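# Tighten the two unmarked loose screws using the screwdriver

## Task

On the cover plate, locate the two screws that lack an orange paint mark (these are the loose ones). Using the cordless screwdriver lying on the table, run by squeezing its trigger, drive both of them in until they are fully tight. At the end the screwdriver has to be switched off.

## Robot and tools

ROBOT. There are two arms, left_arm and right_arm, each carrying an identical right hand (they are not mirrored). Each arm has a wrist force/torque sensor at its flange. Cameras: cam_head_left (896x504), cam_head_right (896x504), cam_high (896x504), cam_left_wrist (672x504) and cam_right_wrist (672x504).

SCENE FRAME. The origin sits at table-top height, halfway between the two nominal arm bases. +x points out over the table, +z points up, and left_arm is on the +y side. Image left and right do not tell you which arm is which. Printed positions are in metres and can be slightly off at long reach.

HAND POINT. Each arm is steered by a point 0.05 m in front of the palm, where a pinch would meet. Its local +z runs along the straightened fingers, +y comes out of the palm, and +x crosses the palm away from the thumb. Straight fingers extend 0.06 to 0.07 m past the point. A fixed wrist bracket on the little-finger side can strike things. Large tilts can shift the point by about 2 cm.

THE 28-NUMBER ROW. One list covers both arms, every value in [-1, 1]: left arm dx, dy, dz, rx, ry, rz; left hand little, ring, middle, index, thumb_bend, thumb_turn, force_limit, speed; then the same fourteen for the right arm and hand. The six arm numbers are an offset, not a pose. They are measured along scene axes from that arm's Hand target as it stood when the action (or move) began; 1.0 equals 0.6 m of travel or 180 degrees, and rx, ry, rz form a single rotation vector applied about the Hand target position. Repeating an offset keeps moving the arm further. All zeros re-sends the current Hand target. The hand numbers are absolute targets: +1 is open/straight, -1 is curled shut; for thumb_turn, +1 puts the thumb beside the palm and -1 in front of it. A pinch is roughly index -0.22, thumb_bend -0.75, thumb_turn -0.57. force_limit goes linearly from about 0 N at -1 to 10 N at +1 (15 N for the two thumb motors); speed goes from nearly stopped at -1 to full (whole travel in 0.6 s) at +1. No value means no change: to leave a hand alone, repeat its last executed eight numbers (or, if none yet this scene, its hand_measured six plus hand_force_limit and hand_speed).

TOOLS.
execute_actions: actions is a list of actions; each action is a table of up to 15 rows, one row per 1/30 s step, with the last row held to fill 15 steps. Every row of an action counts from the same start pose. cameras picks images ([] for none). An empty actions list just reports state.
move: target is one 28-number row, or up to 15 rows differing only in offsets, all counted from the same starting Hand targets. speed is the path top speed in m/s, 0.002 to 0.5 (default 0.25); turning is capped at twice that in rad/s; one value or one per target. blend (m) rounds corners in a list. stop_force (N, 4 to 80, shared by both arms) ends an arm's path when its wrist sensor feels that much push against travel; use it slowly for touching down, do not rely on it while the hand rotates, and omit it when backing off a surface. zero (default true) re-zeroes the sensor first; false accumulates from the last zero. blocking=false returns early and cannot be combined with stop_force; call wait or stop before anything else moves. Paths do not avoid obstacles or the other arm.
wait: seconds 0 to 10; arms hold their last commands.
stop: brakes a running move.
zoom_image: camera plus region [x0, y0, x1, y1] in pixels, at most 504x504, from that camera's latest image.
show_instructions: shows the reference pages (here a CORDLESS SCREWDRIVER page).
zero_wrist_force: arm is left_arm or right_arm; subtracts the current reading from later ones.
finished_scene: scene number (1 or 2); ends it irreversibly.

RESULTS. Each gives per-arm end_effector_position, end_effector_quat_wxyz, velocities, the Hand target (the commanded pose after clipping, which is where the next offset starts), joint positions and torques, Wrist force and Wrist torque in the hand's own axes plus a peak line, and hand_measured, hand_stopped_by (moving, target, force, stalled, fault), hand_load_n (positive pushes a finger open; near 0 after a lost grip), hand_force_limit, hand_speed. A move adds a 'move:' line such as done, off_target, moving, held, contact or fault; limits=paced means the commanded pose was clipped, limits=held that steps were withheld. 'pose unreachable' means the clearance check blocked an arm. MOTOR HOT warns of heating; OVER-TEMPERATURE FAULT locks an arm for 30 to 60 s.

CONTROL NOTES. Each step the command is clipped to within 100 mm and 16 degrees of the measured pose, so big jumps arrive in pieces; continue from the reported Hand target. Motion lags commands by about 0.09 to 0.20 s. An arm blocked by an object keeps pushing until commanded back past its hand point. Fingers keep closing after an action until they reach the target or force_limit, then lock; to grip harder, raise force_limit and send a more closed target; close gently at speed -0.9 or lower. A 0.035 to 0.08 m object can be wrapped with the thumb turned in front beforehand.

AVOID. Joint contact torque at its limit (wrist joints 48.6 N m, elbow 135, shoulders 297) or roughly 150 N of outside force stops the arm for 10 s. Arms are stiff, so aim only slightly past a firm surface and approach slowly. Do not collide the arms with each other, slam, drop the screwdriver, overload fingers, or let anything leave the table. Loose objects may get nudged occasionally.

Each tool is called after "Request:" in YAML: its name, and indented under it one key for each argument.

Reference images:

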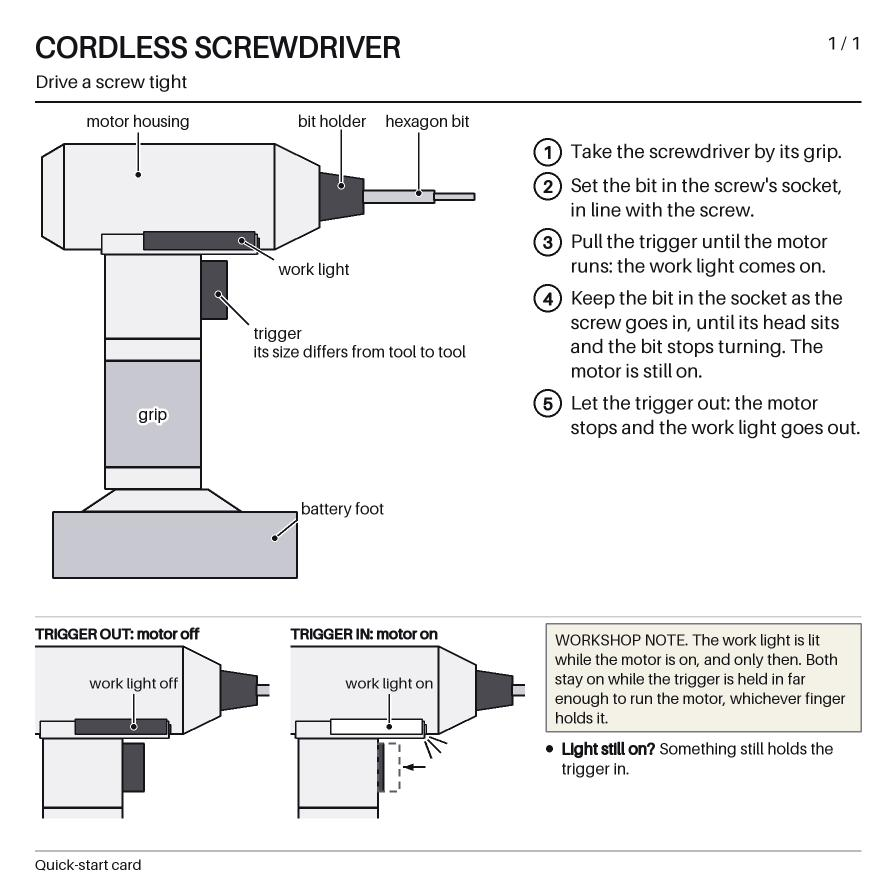

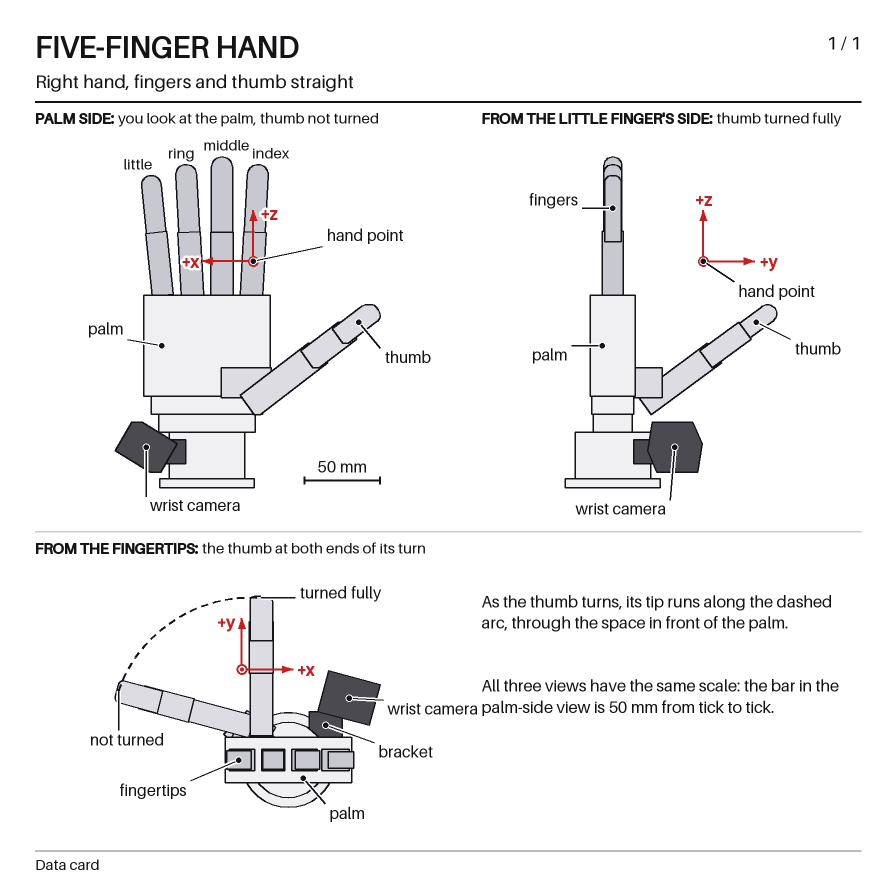

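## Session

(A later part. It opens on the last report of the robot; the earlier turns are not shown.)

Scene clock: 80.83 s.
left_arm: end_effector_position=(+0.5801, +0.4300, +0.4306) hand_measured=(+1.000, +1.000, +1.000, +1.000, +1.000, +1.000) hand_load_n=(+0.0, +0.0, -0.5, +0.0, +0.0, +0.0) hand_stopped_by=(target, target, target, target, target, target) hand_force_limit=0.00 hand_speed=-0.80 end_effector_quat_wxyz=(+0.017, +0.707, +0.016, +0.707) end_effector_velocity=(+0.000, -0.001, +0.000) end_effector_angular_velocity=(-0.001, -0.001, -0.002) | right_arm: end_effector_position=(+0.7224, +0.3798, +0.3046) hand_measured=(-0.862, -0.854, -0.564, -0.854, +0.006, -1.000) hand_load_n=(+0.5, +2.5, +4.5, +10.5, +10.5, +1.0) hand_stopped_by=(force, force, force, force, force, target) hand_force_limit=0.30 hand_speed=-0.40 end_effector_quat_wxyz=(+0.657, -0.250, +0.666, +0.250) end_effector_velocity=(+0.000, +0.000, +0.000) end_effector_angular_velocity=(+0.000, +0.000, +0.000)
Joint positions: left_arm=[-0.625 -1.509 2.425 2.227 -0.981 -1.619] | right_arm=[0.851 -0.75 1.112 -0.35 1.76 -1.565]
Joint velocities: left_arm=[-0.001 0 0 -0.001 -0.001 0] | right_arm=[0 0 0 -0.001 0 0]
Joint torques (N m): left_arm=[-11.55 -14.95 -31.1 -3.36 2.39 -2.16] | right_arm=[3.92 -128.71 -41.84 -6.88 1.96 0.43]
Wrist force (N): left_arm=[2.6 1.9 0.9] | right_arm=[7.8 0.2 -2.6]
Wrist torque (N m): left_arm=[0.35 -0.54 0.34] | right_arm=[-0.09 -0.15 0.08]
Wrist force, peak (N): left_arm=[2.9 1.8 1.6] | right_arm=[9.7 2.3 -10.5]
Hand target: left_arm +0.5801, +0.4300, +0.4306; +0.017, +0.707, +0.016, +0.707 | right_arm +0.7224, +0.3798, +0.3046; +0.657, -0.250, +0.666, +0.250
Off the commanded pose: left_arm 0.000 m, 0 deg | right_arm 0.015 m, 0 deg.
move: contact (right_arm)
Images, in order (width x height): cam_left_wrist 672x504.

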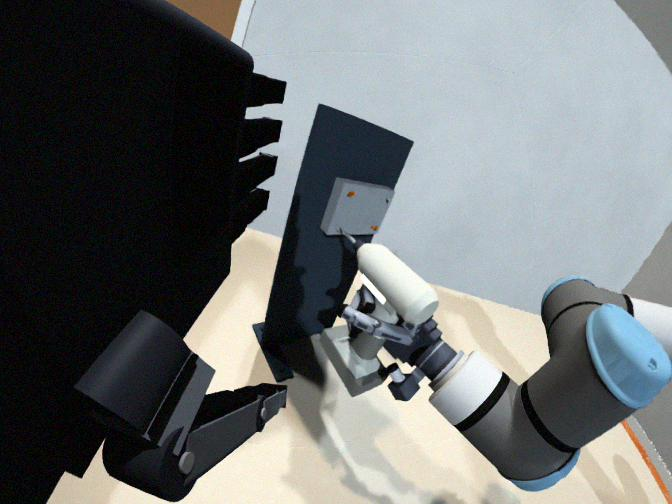

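Request:
wait:
  seconds: 0

Request:
zoom_image:
  camera: "cam_head_left"
  region: [305, 140, 325, 160]

Request:
zoom_image:
  camera: "cam_high"
  region: [415, 180, 440, 200]

Request:
zoom_image:
  camera: "cam_left_wrist"
  region: [330, 220, 360, 242]

Request:
zoom_image:
  camera: "cam_left_wrist"
  region: [330, 220, 450, 340]

Scene clock: 81.27 s.
left_arm: end_effector_position=(+0.5801, +0.4300, +0.4306) hand_measured=(+1.000, +1.000, +1.000, +1.000, +1.000, +1.000) hand_load_n=(+0.0, +0.0, +0.0, +0.0, +0.0, +0.0) hand_stopped_by=(target, target, target, target, target, target) hand_force_limit=0.00 hand_speed=-0.80 end_effector_quat_wxyz=(+0.017, +0.707, +0.016, +0.707) end_effector_velocity=(+0.000, +0.000, +0.000) end_effector_angular_velocity=(+0.000, +0.001, +0.001) | right_arm: end_effector_position=(+0.7224, +0.3798, +0.3046) hand_measured=(-0.862, -0.854, -0.564, -0.854, +0.006, -1.000) hand_load_n=(+0.5, +3.0, +4.5, +10.5, +11.0, +1.0) hand_stopped_by=(force, force, force, force, force, target) hand_force_limit=0.30 hand_speed=-0.40 end_effector_quat_wxyz=(+0.657, -0.250, +0.666, +0.250) end_effector_velocity=(+0.000, +0.000, -0.001) end_effector_angular_velocity=(+0.000, +0.000, +0.000)
Joint positions: left_arm=[-0.625 -1.509 2.425 2.227 -0.981 -1.619] | right_arm=[0.851 -0.75 1.112 -0.35 1.76 -1.565]
Joint velocities: left_arm=[0.001 0 0 0 0 0] | right_arm=[0 0.001 0 0 0 0]
Joint torques (N m): left_arm=[-10.25 -14.24 -30.39 -3.84 2.18 -2.01] | right_arm=[3.96 -129.16 -43.05 -6.29 2.03 0.14]
Wrist force (N): left_arm=[3.1 1.5 1.1] | right_arm=[8.0 0.2 -2.6]
Wrist torque (N m): left_arm=[0.28 -0.63 0.36] | right_arm=[-0.08 -0.18 0.09]
Wrist force, peak (N): left_arm=[3.1 1.7 1.3] | right_arm=[8.0 0.2 -2.6]
Hand target: left_arm +0.5801, +0.4300, +0.4306; +0.017, +0.707, +0.016, +0.707 | right_arm +0.7224, +0.3798, +0.3046; +0.657, -0.250, +0.666, +0.250
Off the commanded pose: left_arm 0.000 m, 0 deg | right_arm 0.015 m, 0 deg.

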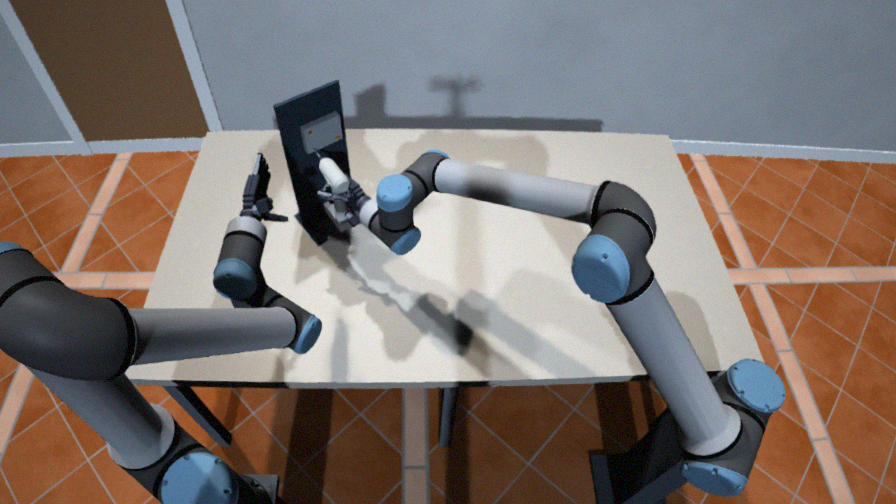

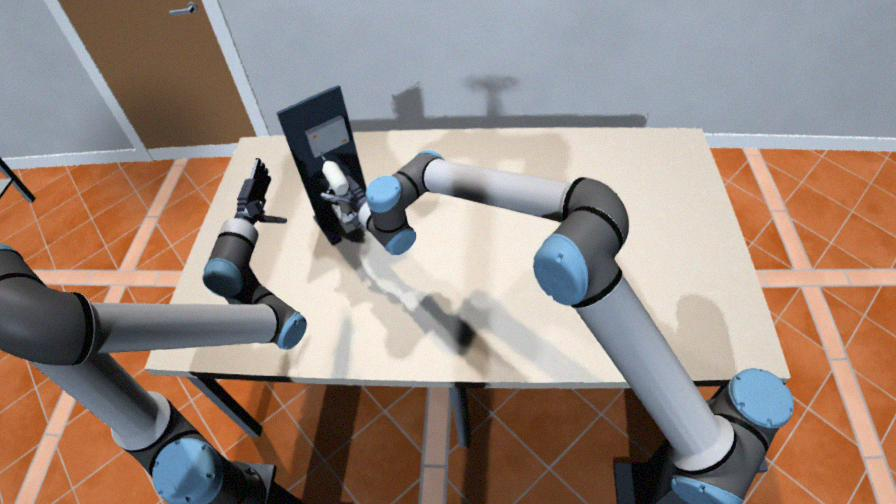

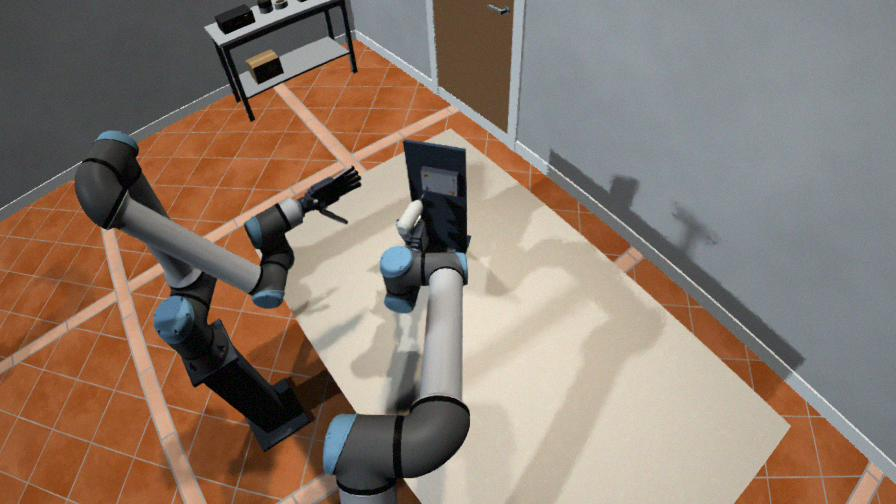

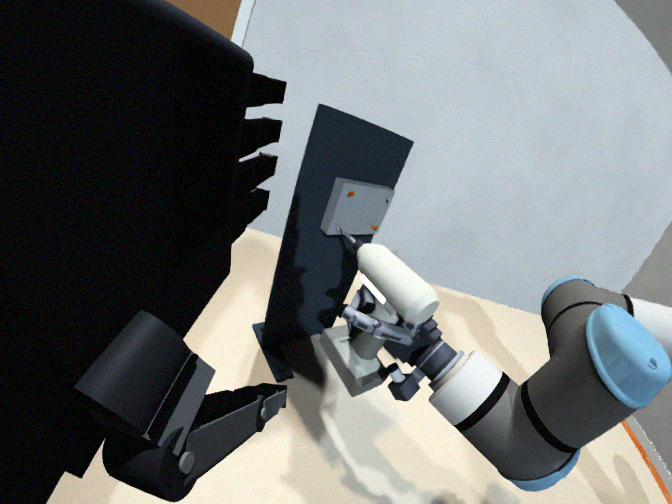

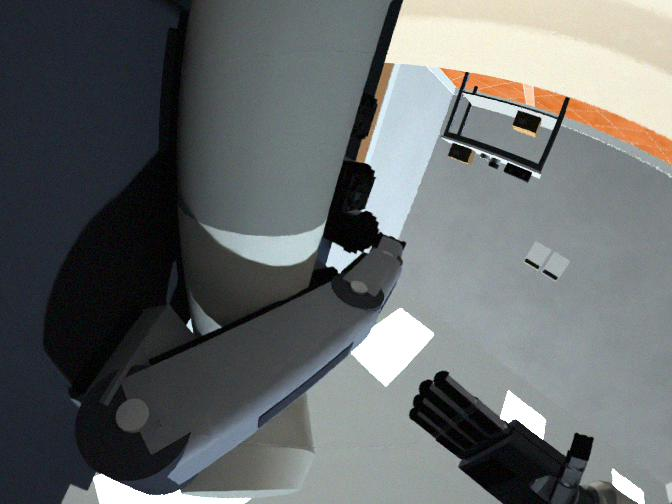

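Scaled by 25.200.

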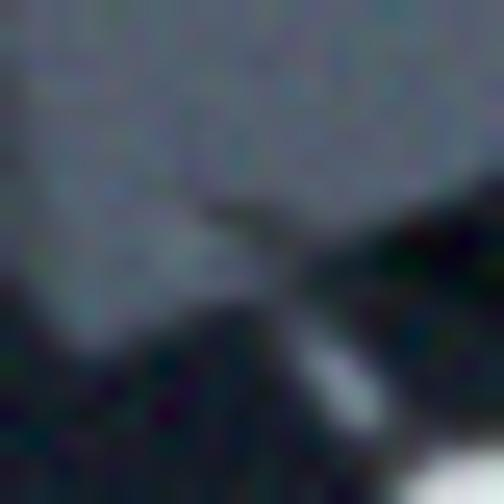

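Scaled by 20.160.

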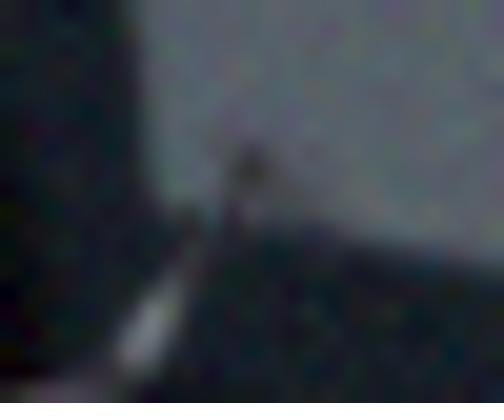

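Scaled by 16.800 from the camera's 672x504 image, which has a finer 960x720 frame.

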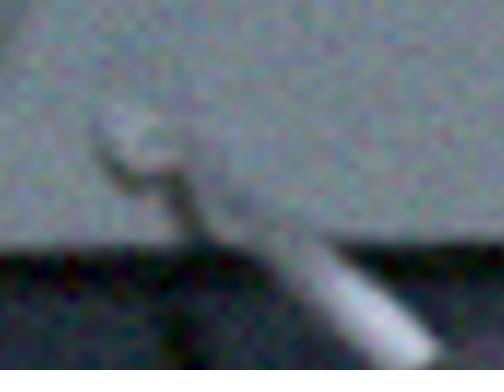

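Scaled by 4.200 from the camera's 672x504 image, which has a finer 960x720 frame.

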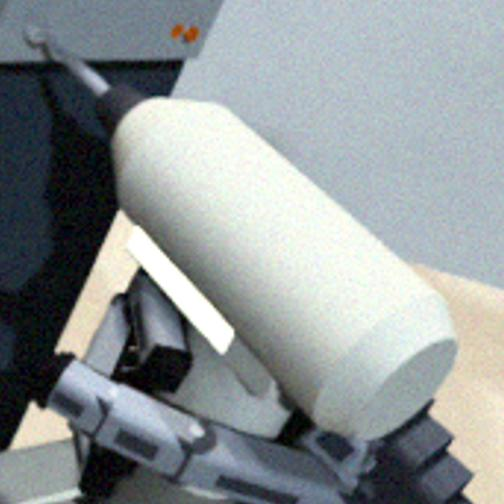

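Request:
move:
  target:
    - [0,0,0,0,0,0,1,1,1,1,1,1,0,-0.8,-0.00416,-0.00277,0,0,0,0,-0.98,-0.98,-0.98,-0.9,-0.98,-1,0.3,-0.4]
    - [0,0,0,0,0,0,1,1,1,1,1,1,0,-0.8,-0.00277,-0.00486,-0.0008,0,0,0,-0.98,-0.98,-0.98,-0.9,-0.98,-1,0.3,-0.4]
  speed: 0.03
  cameras: []

Request:
move:
  target: [0,0,0,0,0,0,1,1,1,1,1,1,0,-0.8,0.014,0.0093,0,0,0,0,-0.98,-0.98,-0.98,-0.9,-0.98,-1,0.3,-0.4]
  speed: 0.006
  stop_force: 5
  cameras: ["cam_left_wrist"]

Request:
zoom_image:
  camera: "cam_left_wrist"
  region: [330, 220, 360, 242]

Scene clock: 82.70 s.
left_arm: end_effector_position=(+0.5801, +0.4300, +0.4306) hand_measured=(+1.000, +1.000, +1.000, +1.000, +1.000, +1.000) hand_load_n=(+0.0, +0.0, +0.0, +0.0, +0.0, -0.5) hand_stopped_by=(target, target, target, target, target, target) hand_force_limit=0.00 hand_speed=-0.80 end_effector_quat_wxyz=(+0.017, +0.707, +0.016, +0.707) end_effector_velocity=(+0.000, +0.000, +0.000) end_effector_angular_velocity=(+0.000, +0.000, -0.001) | right_arm: end_effector_position=(+0.7207, +0.3769, +0.3041) hand_measured=(-0.862, -0.854, -0.564, -0.854, +0.006, -1.000) hand_load_n=(+0.5, +3.0, +4.5, +10.5, +11.0, +1.0) hand_stopped_by=(force, force, force, force, force, target) hand_force_limit=0.30 hand_speed=-0.40 end_effector_quat_wxyz=(+0.657, -0.250, +0.666, +0.250) end_effector_velocity=(+0.000, +0.000, +0.001) end_effector_angular_velocity=(+0.001, +0.000, +0.000)
Joint positions: left_arm=[-0.625 -1.509 2.425 2.227 -0.981 -1.619] | right_arm=[0.85 -0.756 1.123 -0.356 1.76 -1.565]
Joint velocities: left_arm=[0 0 0 0 -0.001 0] | right_arm=[0 -0.001 0 0 0 0]
Joint torques (N m): left_arm=[-10.22 -11.96 -31.82 -3.45 2.48 -2.21] | right_arm=[-7.41 -122.97 -50.01 -4.93 -0.47 0.48]
Wrist force (N): left_arm=[2.9 1.8 0.8] | right_arm=[7.5 -0.3 -0.4]
Wrist torque (N m): left_arm=[0.35 -0.59 0.35] | right_arm=[-0.19 -0.14 0.07]
Wrist force, peak (N): left_arm=[3.1 2.3 1.0] | right_arm=[8.2 0.1 -1.9]
Hand target: left_arm +0.5801, +0.4300, +0.4306; +0.017, +0.707, +0.016, +0.707 | right_arm +0.7207, +0.3769, +0.3042; +0.657, -0.250, +0.666, +0.250
Off the commanded pose: left_arm 0.000 m, 0 deg | right_arm 0.000 m, 0 deg.
move: done
No camera images: "cameras" was empty.

Scene clock: 85.33 s.
left_arm: end_effector_position=(+0.5801, +0.4300, +0.4306) hand_measured=(+1.000, +1.000, +1.000, +1.000, +1.000, +1.000) hand_load_n=(+0.0, +0.0, +0.0, +0.0, +0.0, +0.0) hand_stopped_by=(target, target, target, target, target, target) hand_force_limit=0.00 hand_speed=-0.80 end_effector_quat_wxyz=(+0.017, +0.707, +0.016, +0.707) end_effector_velocity=(+0.000, +0.000, +0.000) end_effector_angular_velocity=(+0.001, -0.001, -0.001) | right_arm: end_effector_position=(+0.7288, +0.3822, +0.3042) hand_measured=(-0.862, -0.854, -0.564, -0.854, +0.006, -1.000) hand_load_n=(+0.0, +2.0, +4.0, +10.5, +10.5, +1.5) hand_stopped_by=(force, force, force, force, force, target) hand_force_limit=0.30 hand_speed=-0.40 end_effector_quat_wxyz=(+0.657, -0.250, +0.666, +0.250) end_effector_velocity=(+0.000, +0.000, -0.001) end_effector_angular_velocity=(-0.001, +0.001, +0.000)
Joint positions: left_arm=[-0.625 -1.509 2.425 2.227 -0.981 -1.619] | right_arm=[0.847 -0.741 1.096 -0.343 1.757 -1.565]
Joint velocities: left_arm=[0 0 0 -0.001 0 0.001] | right_arm=[0 0.001 0 0.001 0 0]
Joint torques (N m): left_arm=[-12.46 -12.77 -28.72 -3.27 1.76 -2.13] | right_arm=[9.32 -130.08 -43.23 -6.6 2.15 -1.35]
Wrist force (N): left_arm=[2.6 1.9 1.1] | right_arm=[8.2 0.4 -3.2]
Wrist torque (N m): left_arm=[0.34 -0.55 0.34] | right_arm=[-0.04 -0.03 0.10]
Wrist force, peak (N): left_arm=[3.1 2.1 1.0] | right_arm=[13.4 1.5 -15.0]
Hand target: left_arm +0.5801, +0.4300, +0.4306; +0.017, +0.707, +0.016, +0.707 | right_arm +0.7287, +0.3822, +0.3042; +0.657, -0.250, +0.666, +0.250
Off the commanded pose: left_arm 0.000 m, 0 deg | right_arm 0.000 m, 0 deg.
move: contact (right_arm)
Images, in order (width x height): cam_left_wrist 672x504.

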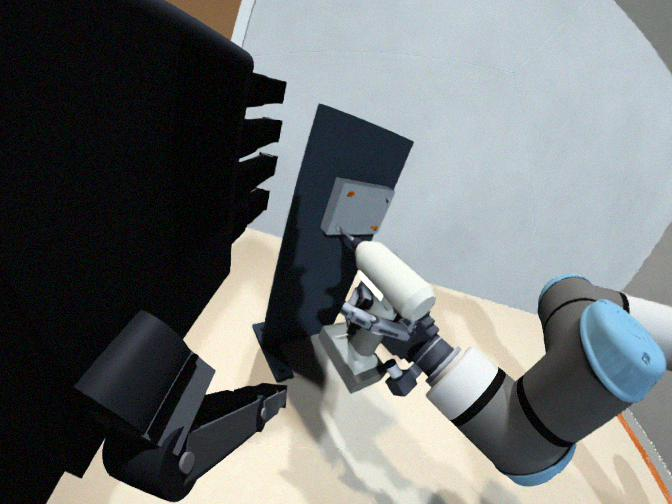

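Scaled by 16.800 from the camera's 672x504 image, which has a finer 960x720 frame.

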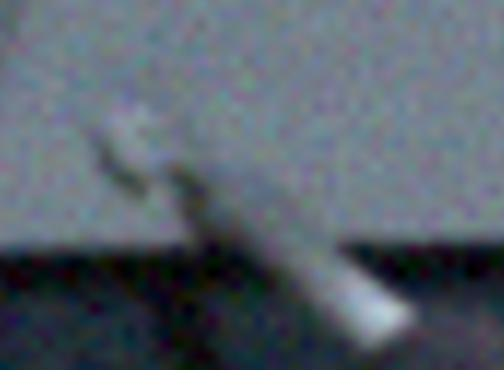

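Request:
move:
  target:
    - [0,0,0,0,0,0,1,1,1,1,1,1,0,-0.8,-0.0139,-0.00925,0,0,0,0,-0.98,-0.98,-0.98,-0.9,-0.98,-1,0.3,-0.4]
    - [0,0,0,0,0,0,1,1,1,1,1,1,0,-0.8,-0.0167,-0.0051,0.0008,0,0,0,-0.98,-0.98,-0.98,-0.9,-0.98,-1,0.3,-0.4]
  speed: 0.04
  cameras: ["cam_left_wrist","cam_head_left","cam_high"]

Request:
zoom_image:
  camera: "cam_left_wrist"
  region: [330, 220, 360, 242]

Request:
zoom_image:
  camera: "cam_high"
  region: [415, 180, 440, 200]

Request:
move:
  target: [0,0,0,0,0,0,1,1,1,1,1,1,0,-0.8,0.014,0.0093,0,0,0,0,-0.98,-0.98,-0.98,-0.9,-0.98,-1,0.3,-0.4]
  speed: 0.006
  stop_force: 4
  cameras: ["cam_left_wrist"]

Request:
zoom_image:
  camera: "cam_left_wrist"
  region: [330, 220, 360, 242]

Scene clock: 86.47 s.
left_arm: end_effector_position=(+0.5801, +0.4300, +0.4306) hand_measured=(+1.000, +1.000, +1.000, +1.000, +1.000, +1.000) hand_load_n=(+0.0, +0.0, +0.0, +0.0, +0.0, +0.0) hand_stopped_by=(target, target, target, target, target, target) hand_force_limit=0.00 hand_speed=-0.80 end_effector_quat_wxyz=(+0.017, +0.707, +0.016, +0.707) end_effector_velocity=(+0.000, +0.000, +0.000) end_effector_angular_velocity=(-0.001, +0.000, +0.000) | right_arm: end_effector_position=(+0.7185, +0.3792, +0.3046) hand_measured=(-0.862, -0.854, -0.564, -0.854, +0.006, -1.000) hand_load_n=(+0.5, +2.5, +4.0, +10.5, +11.0, +1.0) hand_stopped_by=(force, force, force, force, force, target) hand_force_limit=0.30 hand_speed=-0.40 end_effector_quat_wxyz=(+0.657, -0.250, +0.666, +0.250) end_effector_velocity=(+0.000, -0.001, -0.001) end_effector_angular_velocity=(-0.001, +0.000, +0.000)
Joint positions: left_arm=[-0.625 -1.509 2.425 2.227 -0.981 -1.619] | right_arm=[0.854 -0.754 1.119 -0.353 1.763 -1.565]
Joint velocities: left_arm=[0 0 0 0.001 0 -0.001] | right_arm=[-0.001 -0.001 0.002 -0.001 -0.001 0]
Joint torques (N m): left_arm=[-13.38 -13.28 -31.76 -3.3 1.75 -2.34] | right_arm=[-12.91 -127.25 -41.13 -4.8 -0.9 1.01]
Wrist force (N): left_arm=[2.9 1.6 1.1] | right_arm=[7.8 -0.2 -0.8]
Wrist torque (N m): left_arm=[0.30 -0.60 0.35] | right_arm=[-0.14 -0.16 0.09]
Wrist force, peak (N): left_arm=[3.2 1.9 1.0] | right_arm=[8.8 -0.1 -3.4]
Hand target: left_arm +0.5801, +0.4300, +0.4306; +0.017, +0.707, +0.016, +0.707 | right_arm +0.7187, +0.3791, +0.3046; +0.657, -0.250, +0.666, +0.250
Off the commanded pose: left_arm 0.000 m, 0 deg | right_arm 0.000 m, 0 deg.
move: done
Images, in order (width x height): cam_head_left 896x504, cam_high 896x504, cam_left_wrist 672x504.

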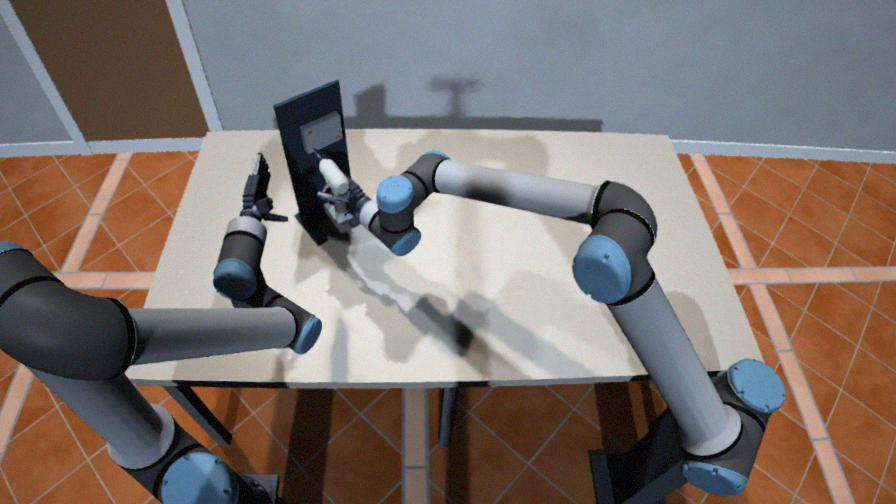

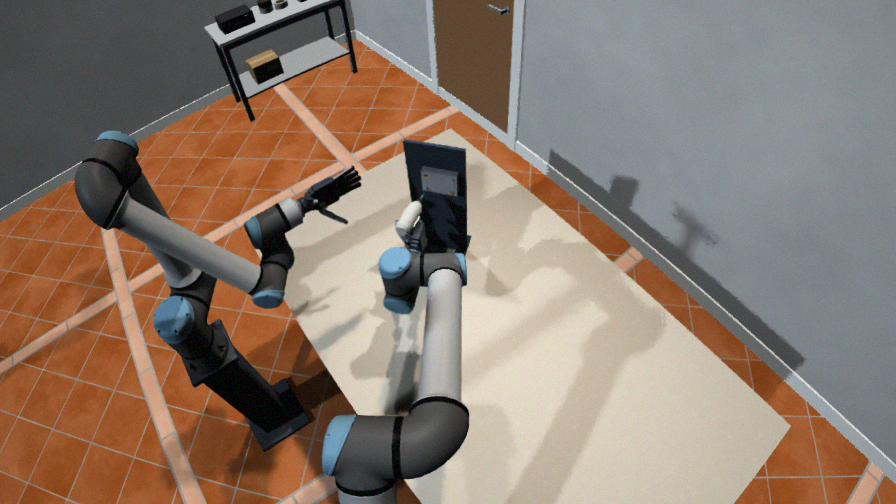

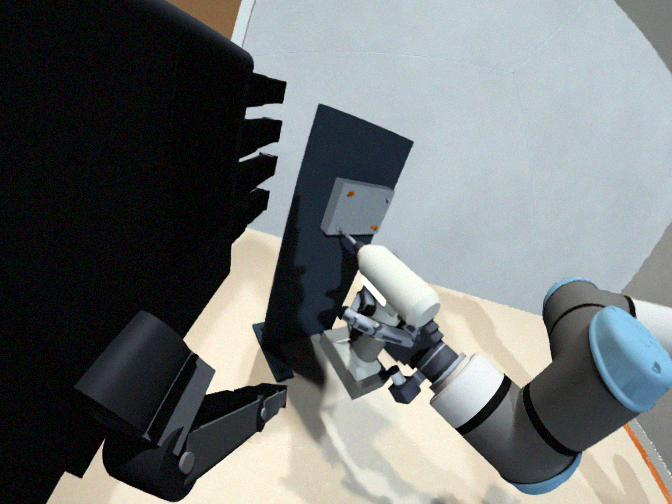

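Scaled by 16.800 from the camera's 672x504 image, which has a finer 960x720 frame.

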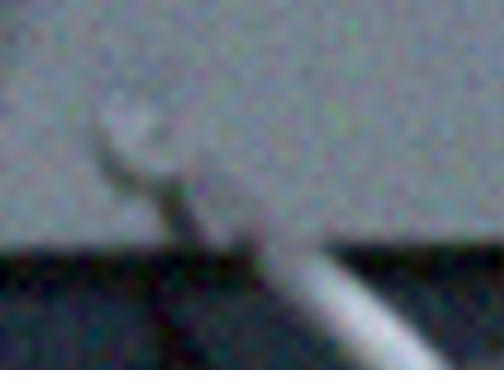

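Scaled by 20.160.

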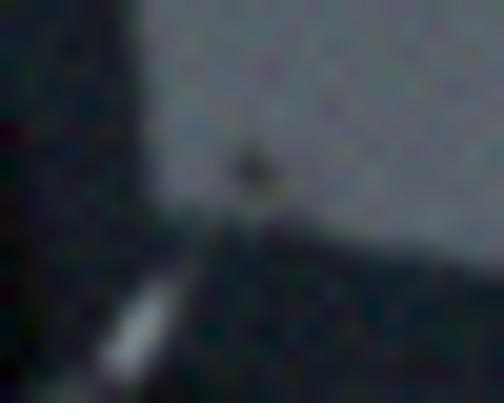

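Scene clock: 88.03 s.
left_arm: end_effector_position=(+0.5801, +0.4300, +0.4306) hand_measured=(+1.000, +1.000, +1.000, +1.000, +1.000, +1.000) hand_load_n=(+0.0, +0.0, -0.5, +0.0, +0.0, +0.0) hand_stopped_by=(target, target, target, target, target, target) hand_force_limit=0.00 hand_speed=-0.80 end_effector_quat_wxyz=(+0.017, +0.707, +0.016, +0.707) end_effector_velocity=(+0.000, +0.001, +0.000) end_effector_angular_velocity=(-0.001, +0.000, +0.001) | right_arm: end_effector_position=(+0.7216, +0.3810, +0.3046) hand_measured=(-0.862, -0.854, -0.564, -0.854, +0.006, -1.000) hand_load_n=(+1.0, +3.0, +4.0, +10.5, +10.5, +1.0) hand_stopped_by=(force, force, force, force, force, target) hand_force_limit=0.30 hand_speed=-0.40 end_effector_quat_wxyz=(+0.657, -0.250, +0.666, +0.249) end_effector_velocity=(+0.000, +0.000, +0.000) end_effector_angular_velocity=(-0.001, +0.001, +0.000)
Joint positions: left_arm=[-0.625 -1.509 2.425 2.227 -0.981 -1.619] | right_arm=[0.852 -0.749 1.11 -0.349 1.762 -1.565]
Joint velocities: left_arm=[0.001 0 0 -0.001 0 -0.001] | right_arm=[0 0 0 0.001 0 0]
Joint torques (N m): left_arm=[-11.06 -13.84 -29.69 -3.13 2.3 -2.29] | right_arm=[7.5 -129.44 -42.16 -6.28 2.1 1.07]
Wrist force (N): left_arm=[3.0 1.5 1.2] | right_arm=[7.4 -0.3 -0.4]
Wrist torque (N m): left_arm=[0.28 -0.62 0.36] | right_arm=[-0.21 -0.14 0.07]
Wrist force, peak (N): left_arm=[2.9 2.1 1.2] | right_arm=[9.5 3.2 -7.8]
Hand target: left_arm +0.5801, +0.4300, +0.4306; +0.017, +0.707, +0.016, +0.707 | right_arm +0.7216, +0.3810, +0.3046; +0.657, -0.250, +0.666, +0.250
Off the commanded pose: left_arm 0.000 m, 0 deg | right_arm 0.007 m, 0 deg.
move: contact (right_arm)
Images, in order (width x height): cam_left_wrist 672x504.

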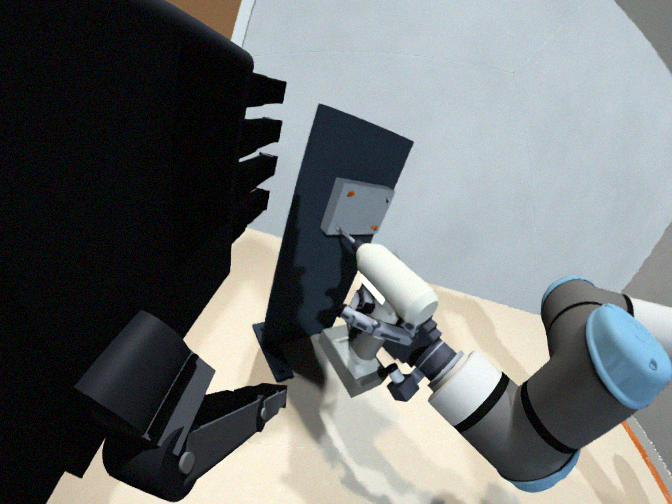

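Scaled by 16.800 from the camera's 672x504 image, which has a finer 960x720 frame.

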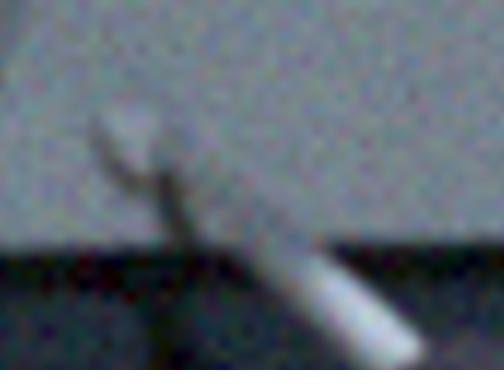

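Request:
move:
  target: [0,0,0,0,0,0,1,1,1,1,1,1,0,-0.8,-0.00462,0.00092,0.00283,0,0,0,-0.98,-0.98,-0.98,-0.9,-0.98,-1,0.3,-0.4]
  speed: 0.03
  cameras: []

Request:
move:
  target: [0,0,0,0,0,0,1,1,1,1,1,1,0,-0.8,0.014,0.0093,0,0,0,0,-0.98,-0.98,-0.98,-0.9,-0.98,-1,0.3,-0.4]
  speed: 0.006
  stop_force: 4
  cameras: ["cam_left_wrist"]

Request:
zoom_image:
  camera: "cam_left_wrist"
  region: [330, 220, 360, 242]

Scene clock: 89.10 s.
left_arm: end_effector_position=(+0.5801, +0.4300, +0.4306) hand_measured=(+1.000, +1.000, +1.000, +1.000, +1.000, +1.000) hand_load_n=(+0.0, +0.0, +0.0, +0.0, +0.0, +0.0) hand_stopped_by=(target, target, target, target, target, target) hand_force_limit=0.00 hand_speed=-0.80 end_effector_quat_wxyz=(+0.017, +0.707, +0.016, +0.707) end_effector_velocity=(+0.000, +0.000, +0.000) end_effector_angular_velocity=(+0.001, +0.000, -0.001) | right_arm: end_effector_position=(+0.7187, +0.3816, +0.3064) hand_measured=(-0.862, -0.854, -0.564, -0.854, +0.006, -1.000) hand_load_n=(+1.0, +3.0, +4.0, +10.0, +10.5, +1.0) hand_stopped_by=(force, force, force, force, force, target) hand_force_limit=0.30 hand_speed=-0.40 end_effector_quat_wxyz=(+0.657, -0.250, +0.666, +0.250) end_effector_velocity=(+0.000, +0.000, -0.002) end_effector_angular_velocity=(-0.002, +0.001, +0.000)
Joint positions: left_arm=[-0.625 -1.509 2.425 2.227 -0.981 -1.619] | right_arm=[0.855 -0.752 1.111 -0.348 1.765 -1.565]
Joint velocities: left_arm=[0 0 0 0 0 0.001] | right_arm=[0 0.002 0 0 0 0]
Joint torques (N m): left_arm=[-11.31 -11.59 -27.95 -3.33 2.52 -2.56] | right_arm=[6.05 -120.97 -42.27 -1.98 1.28 1.43]
Wrist force (N): left_arm=[2.9 2.0 1.1] | right_arm=[7.5 -0.5 -0.1]
Wrist torque (N m): left_arm=[0.37 -0.59 0.36] | right_arm=[-0.23 -0.15 0.07]
Wrist force, peak (N): left_arm=[2.9 2.0 1.1] | right_arm=[7.7 0.0 -0.3]
Hand target: left_arm +0.5801, +0.4300, +0.4306; +0.017, +0.707, +0.016, +0.707 | right_arm +0.7188, +0.3815, +0.3063; +0.657, -0.250, +0.666, +0.250
Off the commanded pose: left_arm 0.000 m, 0 deg | right_arm 0.000 m, 0 deg.
move: done
No camera images: "cameras" was empty.

Scene clock: 90.50 s.
left_arm: end_effector_position=(+0.5801, +0.4300, +0.4306) hand_measured=(+1.000, +1.000, +1.000, +1.000, +1.000, +1.000) hand_load_n=(+0.0, +0.0, +0.0, +0.0, +0.0, +0.0) hand_stopped_by=(target, target, target, target, target, target) hand_force_limit=0.00 hand_speed=-0.80 end_effector_quat_wxyz=(+0.017, +0.707, +0.016, +0.707) end_effector_velocity=(+0.000, +0.000, +0.000) end_effector_angular_velocity=(+0.000, +0.000, +0.000) | right_arm: end_effector_position=(+0.7204, +0.3827, +0.3064) hand_measured=(-0.862, -0.854, -0.564, -0.854, +0.006, -1.000) hand_load_n=(+1.0, +3.0, +4.0, +10.0, +11.0, +0.5) hand_stopped_by=(force, force, force, force, force, target) hand_force_limit=0.30 hand_speed=-0.40 end_effector_quat_wxyz=(+0.657, -0.250, +0.666, +0.250) end_effector_velocity=(-0.001, +0.000, +0.002) end_effector_angular_velocity=(+0.001, -0.001, +0.000)
Joint positions: left_arm=[-0.625 -1.509 2.425 2.227 -0.981 -1.619] | right_arm=[0.854 -0.749 1.106 -0.345 1.764 -1.565]
Joint velocities: left_arm=[0 0 0 0 0 0] | right_arm=[0 -0.002 0 0 0 0]
Joint torques (N m): left_arm=[-11.84 -12.48 -28.96 -3.05 2.13 -2.27] | right_arm=[12.22 -129.67 -42.39 -6.34 1.83 1.43]
Wrist force (N): left_arm=[2.8 1.8 1.1] | right_arm=[7.5 -0.2 -2.3]
Wrist torque (N m): left_arm=[0.32 -0.60 0.36] | right_arm=[-0.13 -0.11 0.06]
Wrist force, peak (N): left_arm=[2.9 2.0 1.3] | right_arm=[9.6 0.8 -12.9]
Hand target: left_arm +0.5801, +0.4300, +0.4306; +0.017, +0.707, +0.016, +0.707 | right_arm +0.7204, +0.3827, +0.3064; +0.657, -0.250, +0.666, +0.250
Off the commanded pose: left_arm 0.000 m, 0 deg | right_arm 0.008 m, 0 deg.
move: contact (right_arm)
Images, in order (width x height): cam_left_wrist 672x504.

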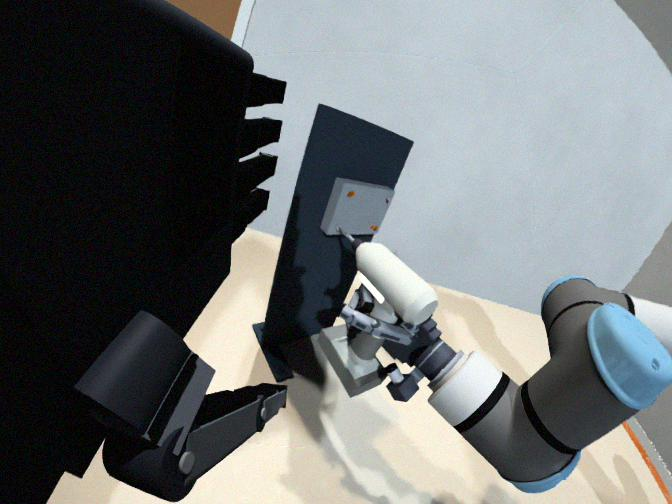

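Scaled by 16.800 from the camera's 672x504 image, which has a finer 960x720 frame.

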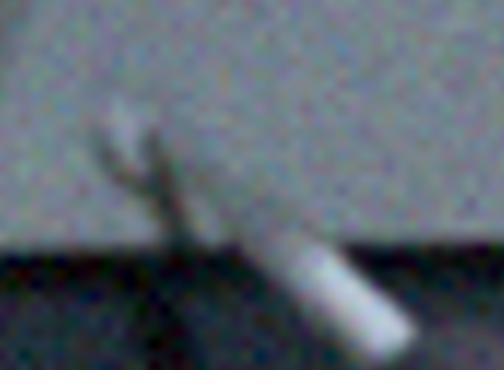

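Request:
move:
  target: [0,0,0,0,0,0,1,1,1,1,1,1,0,-0.8,-0.00347,0.00115,-0.0008,0,0,0,-0.98,-0.98,-0.98,-0.9,-0.98,-1,0.3,-0.4]
  speed: 0.03
  cameras: []

Request:
move:
  target: [0,0,0,0,0,0,1,1,1,1,1,1,0,-0.8,0.014,0.0093,0,0,0,0,-0.98,-0.98,-0.98,-0.9,-0.98,-1,0.3,-0.4]
  speed: 0.006
  stop_force: 4
  cameras: ["cam_left_wrist"]

Request:
zoom_image:
  camera: "cam_left_wrist"
  region: [330, 220, 360, 242]

Scene clock: 91.40 s.
left_arm: end_effector_position=(+0.5801, +0.4300, +0.4306) hand_measured=(+1.000, +1.000, +1.000, +1.000, +1.000, +1.000) hand_load_n=(+0.0, +0.0, +0.0, +0.0, +0.0, +0.0) hand_stopped_by=(target, target, target, target, target, target) hand_force_limit=0.00 hand_speed=-0.80 end_effector_quat_wxyz=(+0.017, +0.707, +0.016, +0.707) end_effector_velocity=(+0.000, +0.000, +0.000) end_effector_angular_velocity=(+0.000, -0.001, +0.000) | right_arm: end_effector_position=(+0.7182, +0.3834, +0.3059) hand_measured=(-0.862, -0.854, -0.564, -0.854, +0.006, -1.000) hand_load_n=(+1.0, +3.0, +4.0, +10.0, +10.5, +1.0) hand_stopped_by=(force, force, force, force, force, target) hand_force_limit=0.30 hand_speed=-0.40 end_effector_quat_wxyz=(+0.657, -0.250, +0.666, +0.250) end_effector_velocity=(+0.000, +0.000, -0.002) end_effector_angular_velocity=(-0.002, +0.001, +0.000)
Joint positions: left_arm=[-0.625 -1.509 2.425 2.227 -0.981 -1.619] | right_arm=[0.856 -0.749 1.107 -0.347 1.766 -1.565]
Joint velocities: left_arm=[0 0 0 -0.001 0 0.001] | right_arm=[0 0.001 0 0.001 0 0]
Joint torques (N m): left_arm=[-11.02 -14.34 -28.66 -2.25 1.64 -1.67] | right_arm=[7.67 -127.44 -42.66 -6.11 1.33 1.81]
Wrist force (N): left_arm=[2.9 1.7 0.8] | right_arm=[7.2 -0.3 -0.5]
Wrist torque (N m): left_arm=[0.33 -0.58 0.35] | right_arm=[-0.18 -0.10 0.05]
Wrist force, peak (N): left_arm=[3.0 2.0 0.9] | right_arm=[7.9 0.1 -2.1]
Hand target: left_arm +0.5801, +0.4300, +0.4306; +0.017, +0.707, +0.016, +0.707 | right_arm +0.7183, +0.3834, +0.3059; +0.657, -0.250, +0.666, +0.250
Off the commanded pose: left_arm 0.000 m, 0 deg | right_arm 0.000 m, 0 deg.
move: done
No camera images: "cameras" was empty.

Scene clock: 93.00 s.
left_arm: end_effector_position=(+0.5801, +0.4300, +0.4306) hand_measured=(+1.000, +1.000, +1.000, +1.000, +1.000, +1.000) hand_load_n=(+0.0, +0.0, +0.0, +0.0, +0.0, +0.0) hand_stopped_by=(target, target, target, target, target, target) hand_force_limit=0.00 hand_speed=-0.80 end_effector_quat_wxyz=(+0.017, +0.707, +0.016, +0.707) end_effector_velocity=(+0.000, +0.000, +0.000) end_effector_angular_velocity=(+0.000, +0.000, +0.000) | right_arm: end_effector_position=(+0.7194, +0.3843, +0.3060) hand_measured=(-0.862, -0.854, -0.564, -0.854, +0.006, -1.000) hand_load_n=(+1.0, +3.0, +4.0, +9.5, +11.0, +0.5) hand_stopped_by=(force, force, force, force, force, target) hand_force_limit=0.30 hand_speed=-0.40 end_effector_quat_wxyz=(+0.657, -0.250, +0.666, +0.250) end_effector_velocity=(+0.000, +0.000, +0.001) end_effector_angular_velocity=(+0.001, +0.000, +0.000)
Joint positions: left_arm=[-0.625 -1.509 2.425 2.227 -0.981 -1.619] | right_arm=[0.856 -0.747 1.103 -0.345 1.765 -1.565]
Joint velocities: left_arm=[0 0 0 0 -0.001 -0.001] | right_arm=[0 -0.001 0 0 0 0]
Joint torques (N m): left_arm=[-13 -13.8 -26.98 -3 2.47 -1.78] | right_arm=[15.09 -129.18 -42.92 -6.29 1.85 1.63]
Wrist force (N): left_arm=[2.8 1.9 1.2] | right_arm=[7.5 0.1 -2.1]
Wrist torque (N m): left_arm=[0.34 -0.59 0.36] | right_arm=[-0.04 -0.15 0.08]
Wrist force, peak (N): left_arm=[3.2 1.8 1.3] | right_arm=[7.8 0.5 -11.2]
Hand target: left_arm +0.5801, +0.4300, +0.4306; +0.017, +0.707, +0.016, +0.707 | right_arm +0.7194, +0.3843, +0.3060; +0.657, -0.250, +0.666, +0.250
Off the commanded pose: left_arm 0.000 m, 0 deg | right_arm 0.009 m, 0 deg.
move: contact (right_arm)
Images, in order (width x height): cam_left_wrist 672x504.

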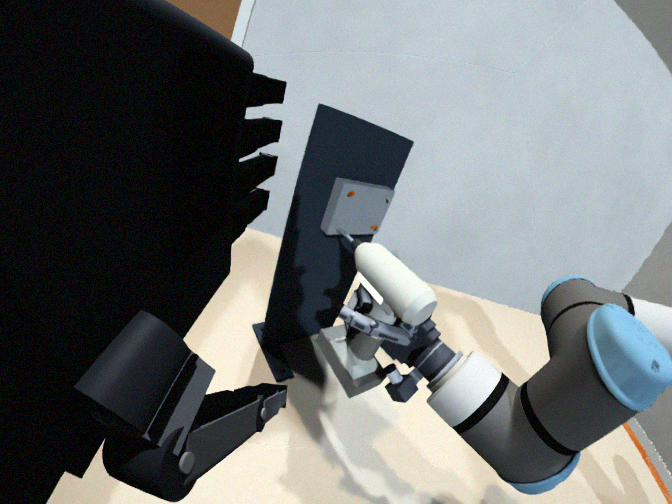

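Scaled by 16.800 from the camera's 672x504 image, which has a finer 960x720 frame.

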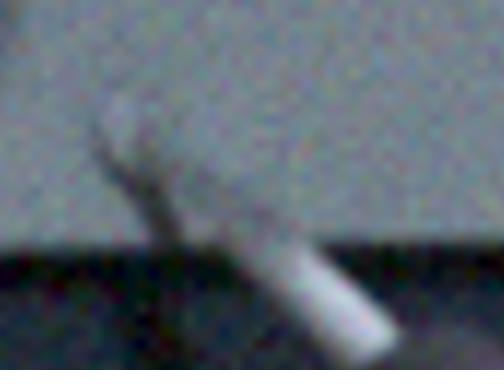

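Request:
wait:
  seconds: 0
  cameras: ["cam_head_left","cam_head_right","cam_high"]

Request:
zoom_image:
  camera: "cam_high"
  region: [415, 180, 440, 200]

Request:
zoom_image:
  camera: "cam_head_left"
  region: [305, 140, 325, 160]

Request:
zoom_image:
  camera: "cam_head_right"
  region: [310, 145, 330, 165]

Scene clock: 93.23 s.
left_arm: end_effector_position=(+0.5801, +0.4300, +0.4306) hand_measured=(+1.000, +1.000, +1.000, +1.000, +1.000, +1.000) hand_load_n=(+0.0, +0.0, +0.0, +0.0, +0.0, +0.0) hand_stopped_by=(target, target, target, target, target, target) hand_force_limit=0.00 hand_speed=-0.80 end_effector_quat_wxyz=(+0.017, +0.707, +0.016, +0.707) end_effector_velocity=(+0.000, +0.000, +0.000) end_effector_angular_velocity=(+0.001, +0.001, +0.001) | right_arm: end_effector_position=(+0.7194, +0.3843, +0.3060) hand_measured=(-0.862, -0.854, -0.564, -0.854, +0.006, -1.000) hand_load_n=(+1.0, +3.0, +4.0, +9.5, +11.0, +0.5) hand_stopped_by=(force, force, force, force, force, target) hand_force_limit=0.30 hand_speed=-0.40 end_effector_quat_wxyz=(+0.657, -0.250, +0.666, +0.250) end_effector_velocity=(+0.000, +0.000, +0.002) end_effector_angular_velocity=(+0.002, -0.001, +0.000)
Joint positions: left_arm=[-0.625 -1.509 2.425 2.227 -0.981 -1.619] | right_arm=[0.856 -0.747 1.103 -0.345 1.765 -1.565]
Joint velocities: left_arm=[0.001 0 0 0 0 0.001] | right_arm=[0 -0.002 0 0 0 0]
Joint torques (N m): left_arm=[-11.53 -14.82 -27.01 -2.66 2.09 -2.13] | right_arm=[13.7 -128.95 -43.14 -6.03 1.82 1.84]
Wrist force (N): left_arm=[2.8 2.0 0.7] | right_arm=[7.4 -0.2 -1.8]
Wrist torque (N m): left_arm=[0.38 -0.57 0.36] | right_arm=[-0.10 -0.15 0.07]
Wrist force, peak (N): left_arm=[3.1 2.0 1.2] | right_arm=[7.6 -0.3 -2.5]
Hand target: left_arm +0.5801, +0.4300, +0.4306; +0.017, +0.707, +0.016, +0.707 | right_arm +0.7194, +0.3843, +0.3060; +0.657, -0.250, +0.666, +0.250
Off the commanded pose: left_arm 0.000 m, 0 deg | right_arm 0.009 m, 0 deg.
Images, in order (width x height): cam_head_left 896x504, cam_head_right 896x504, cam_high 896x504.

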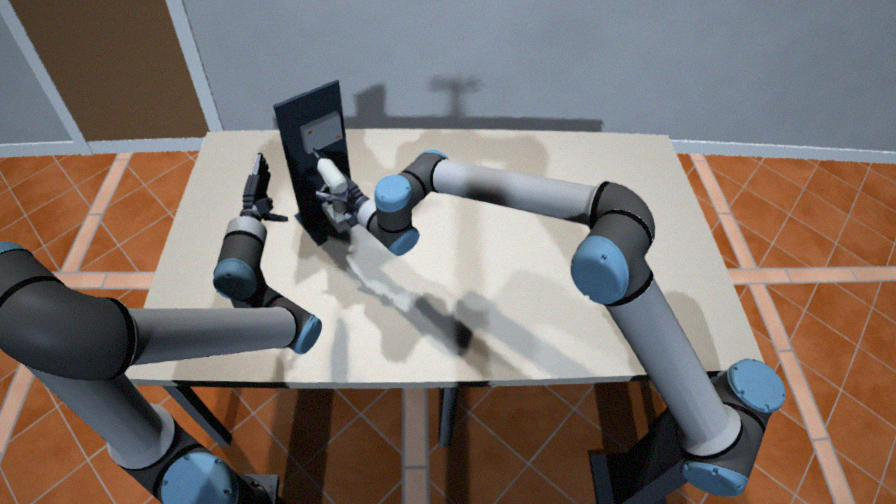

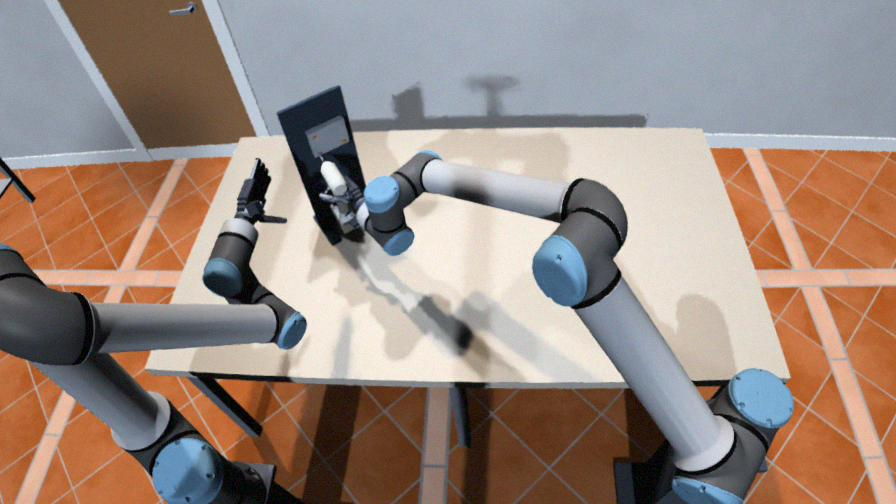

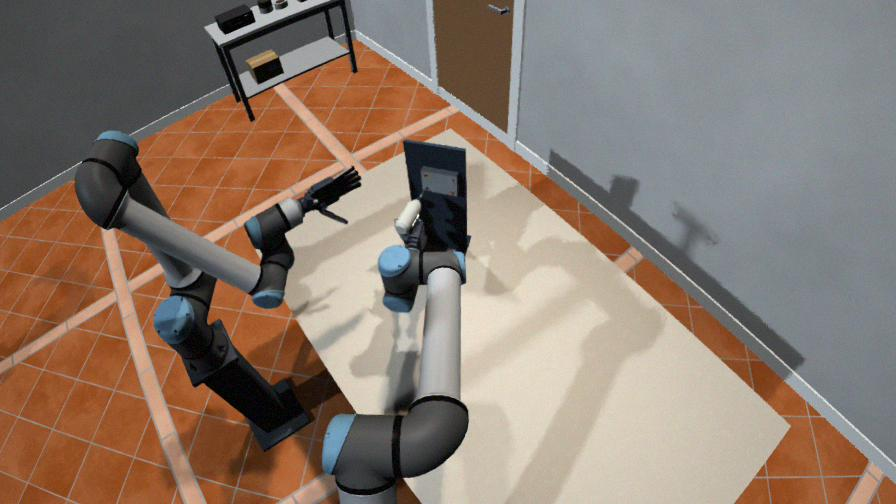

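Scaled by 20.160.

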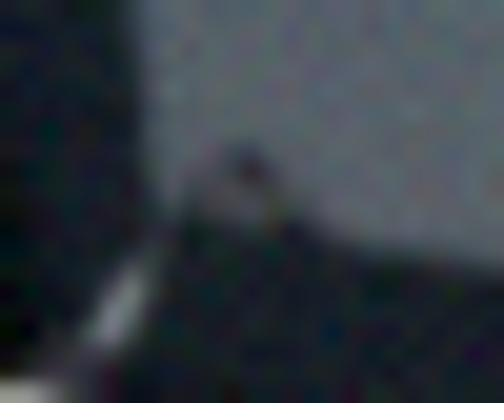

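Scaled by 25.200.

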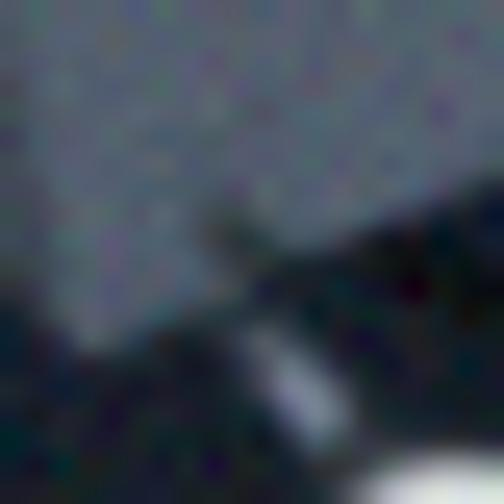

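Scaled by 25.200.

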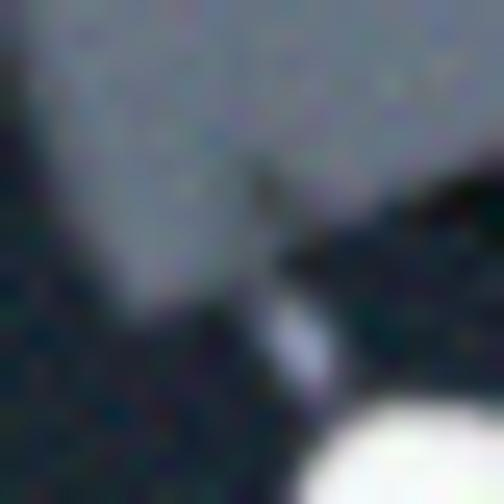

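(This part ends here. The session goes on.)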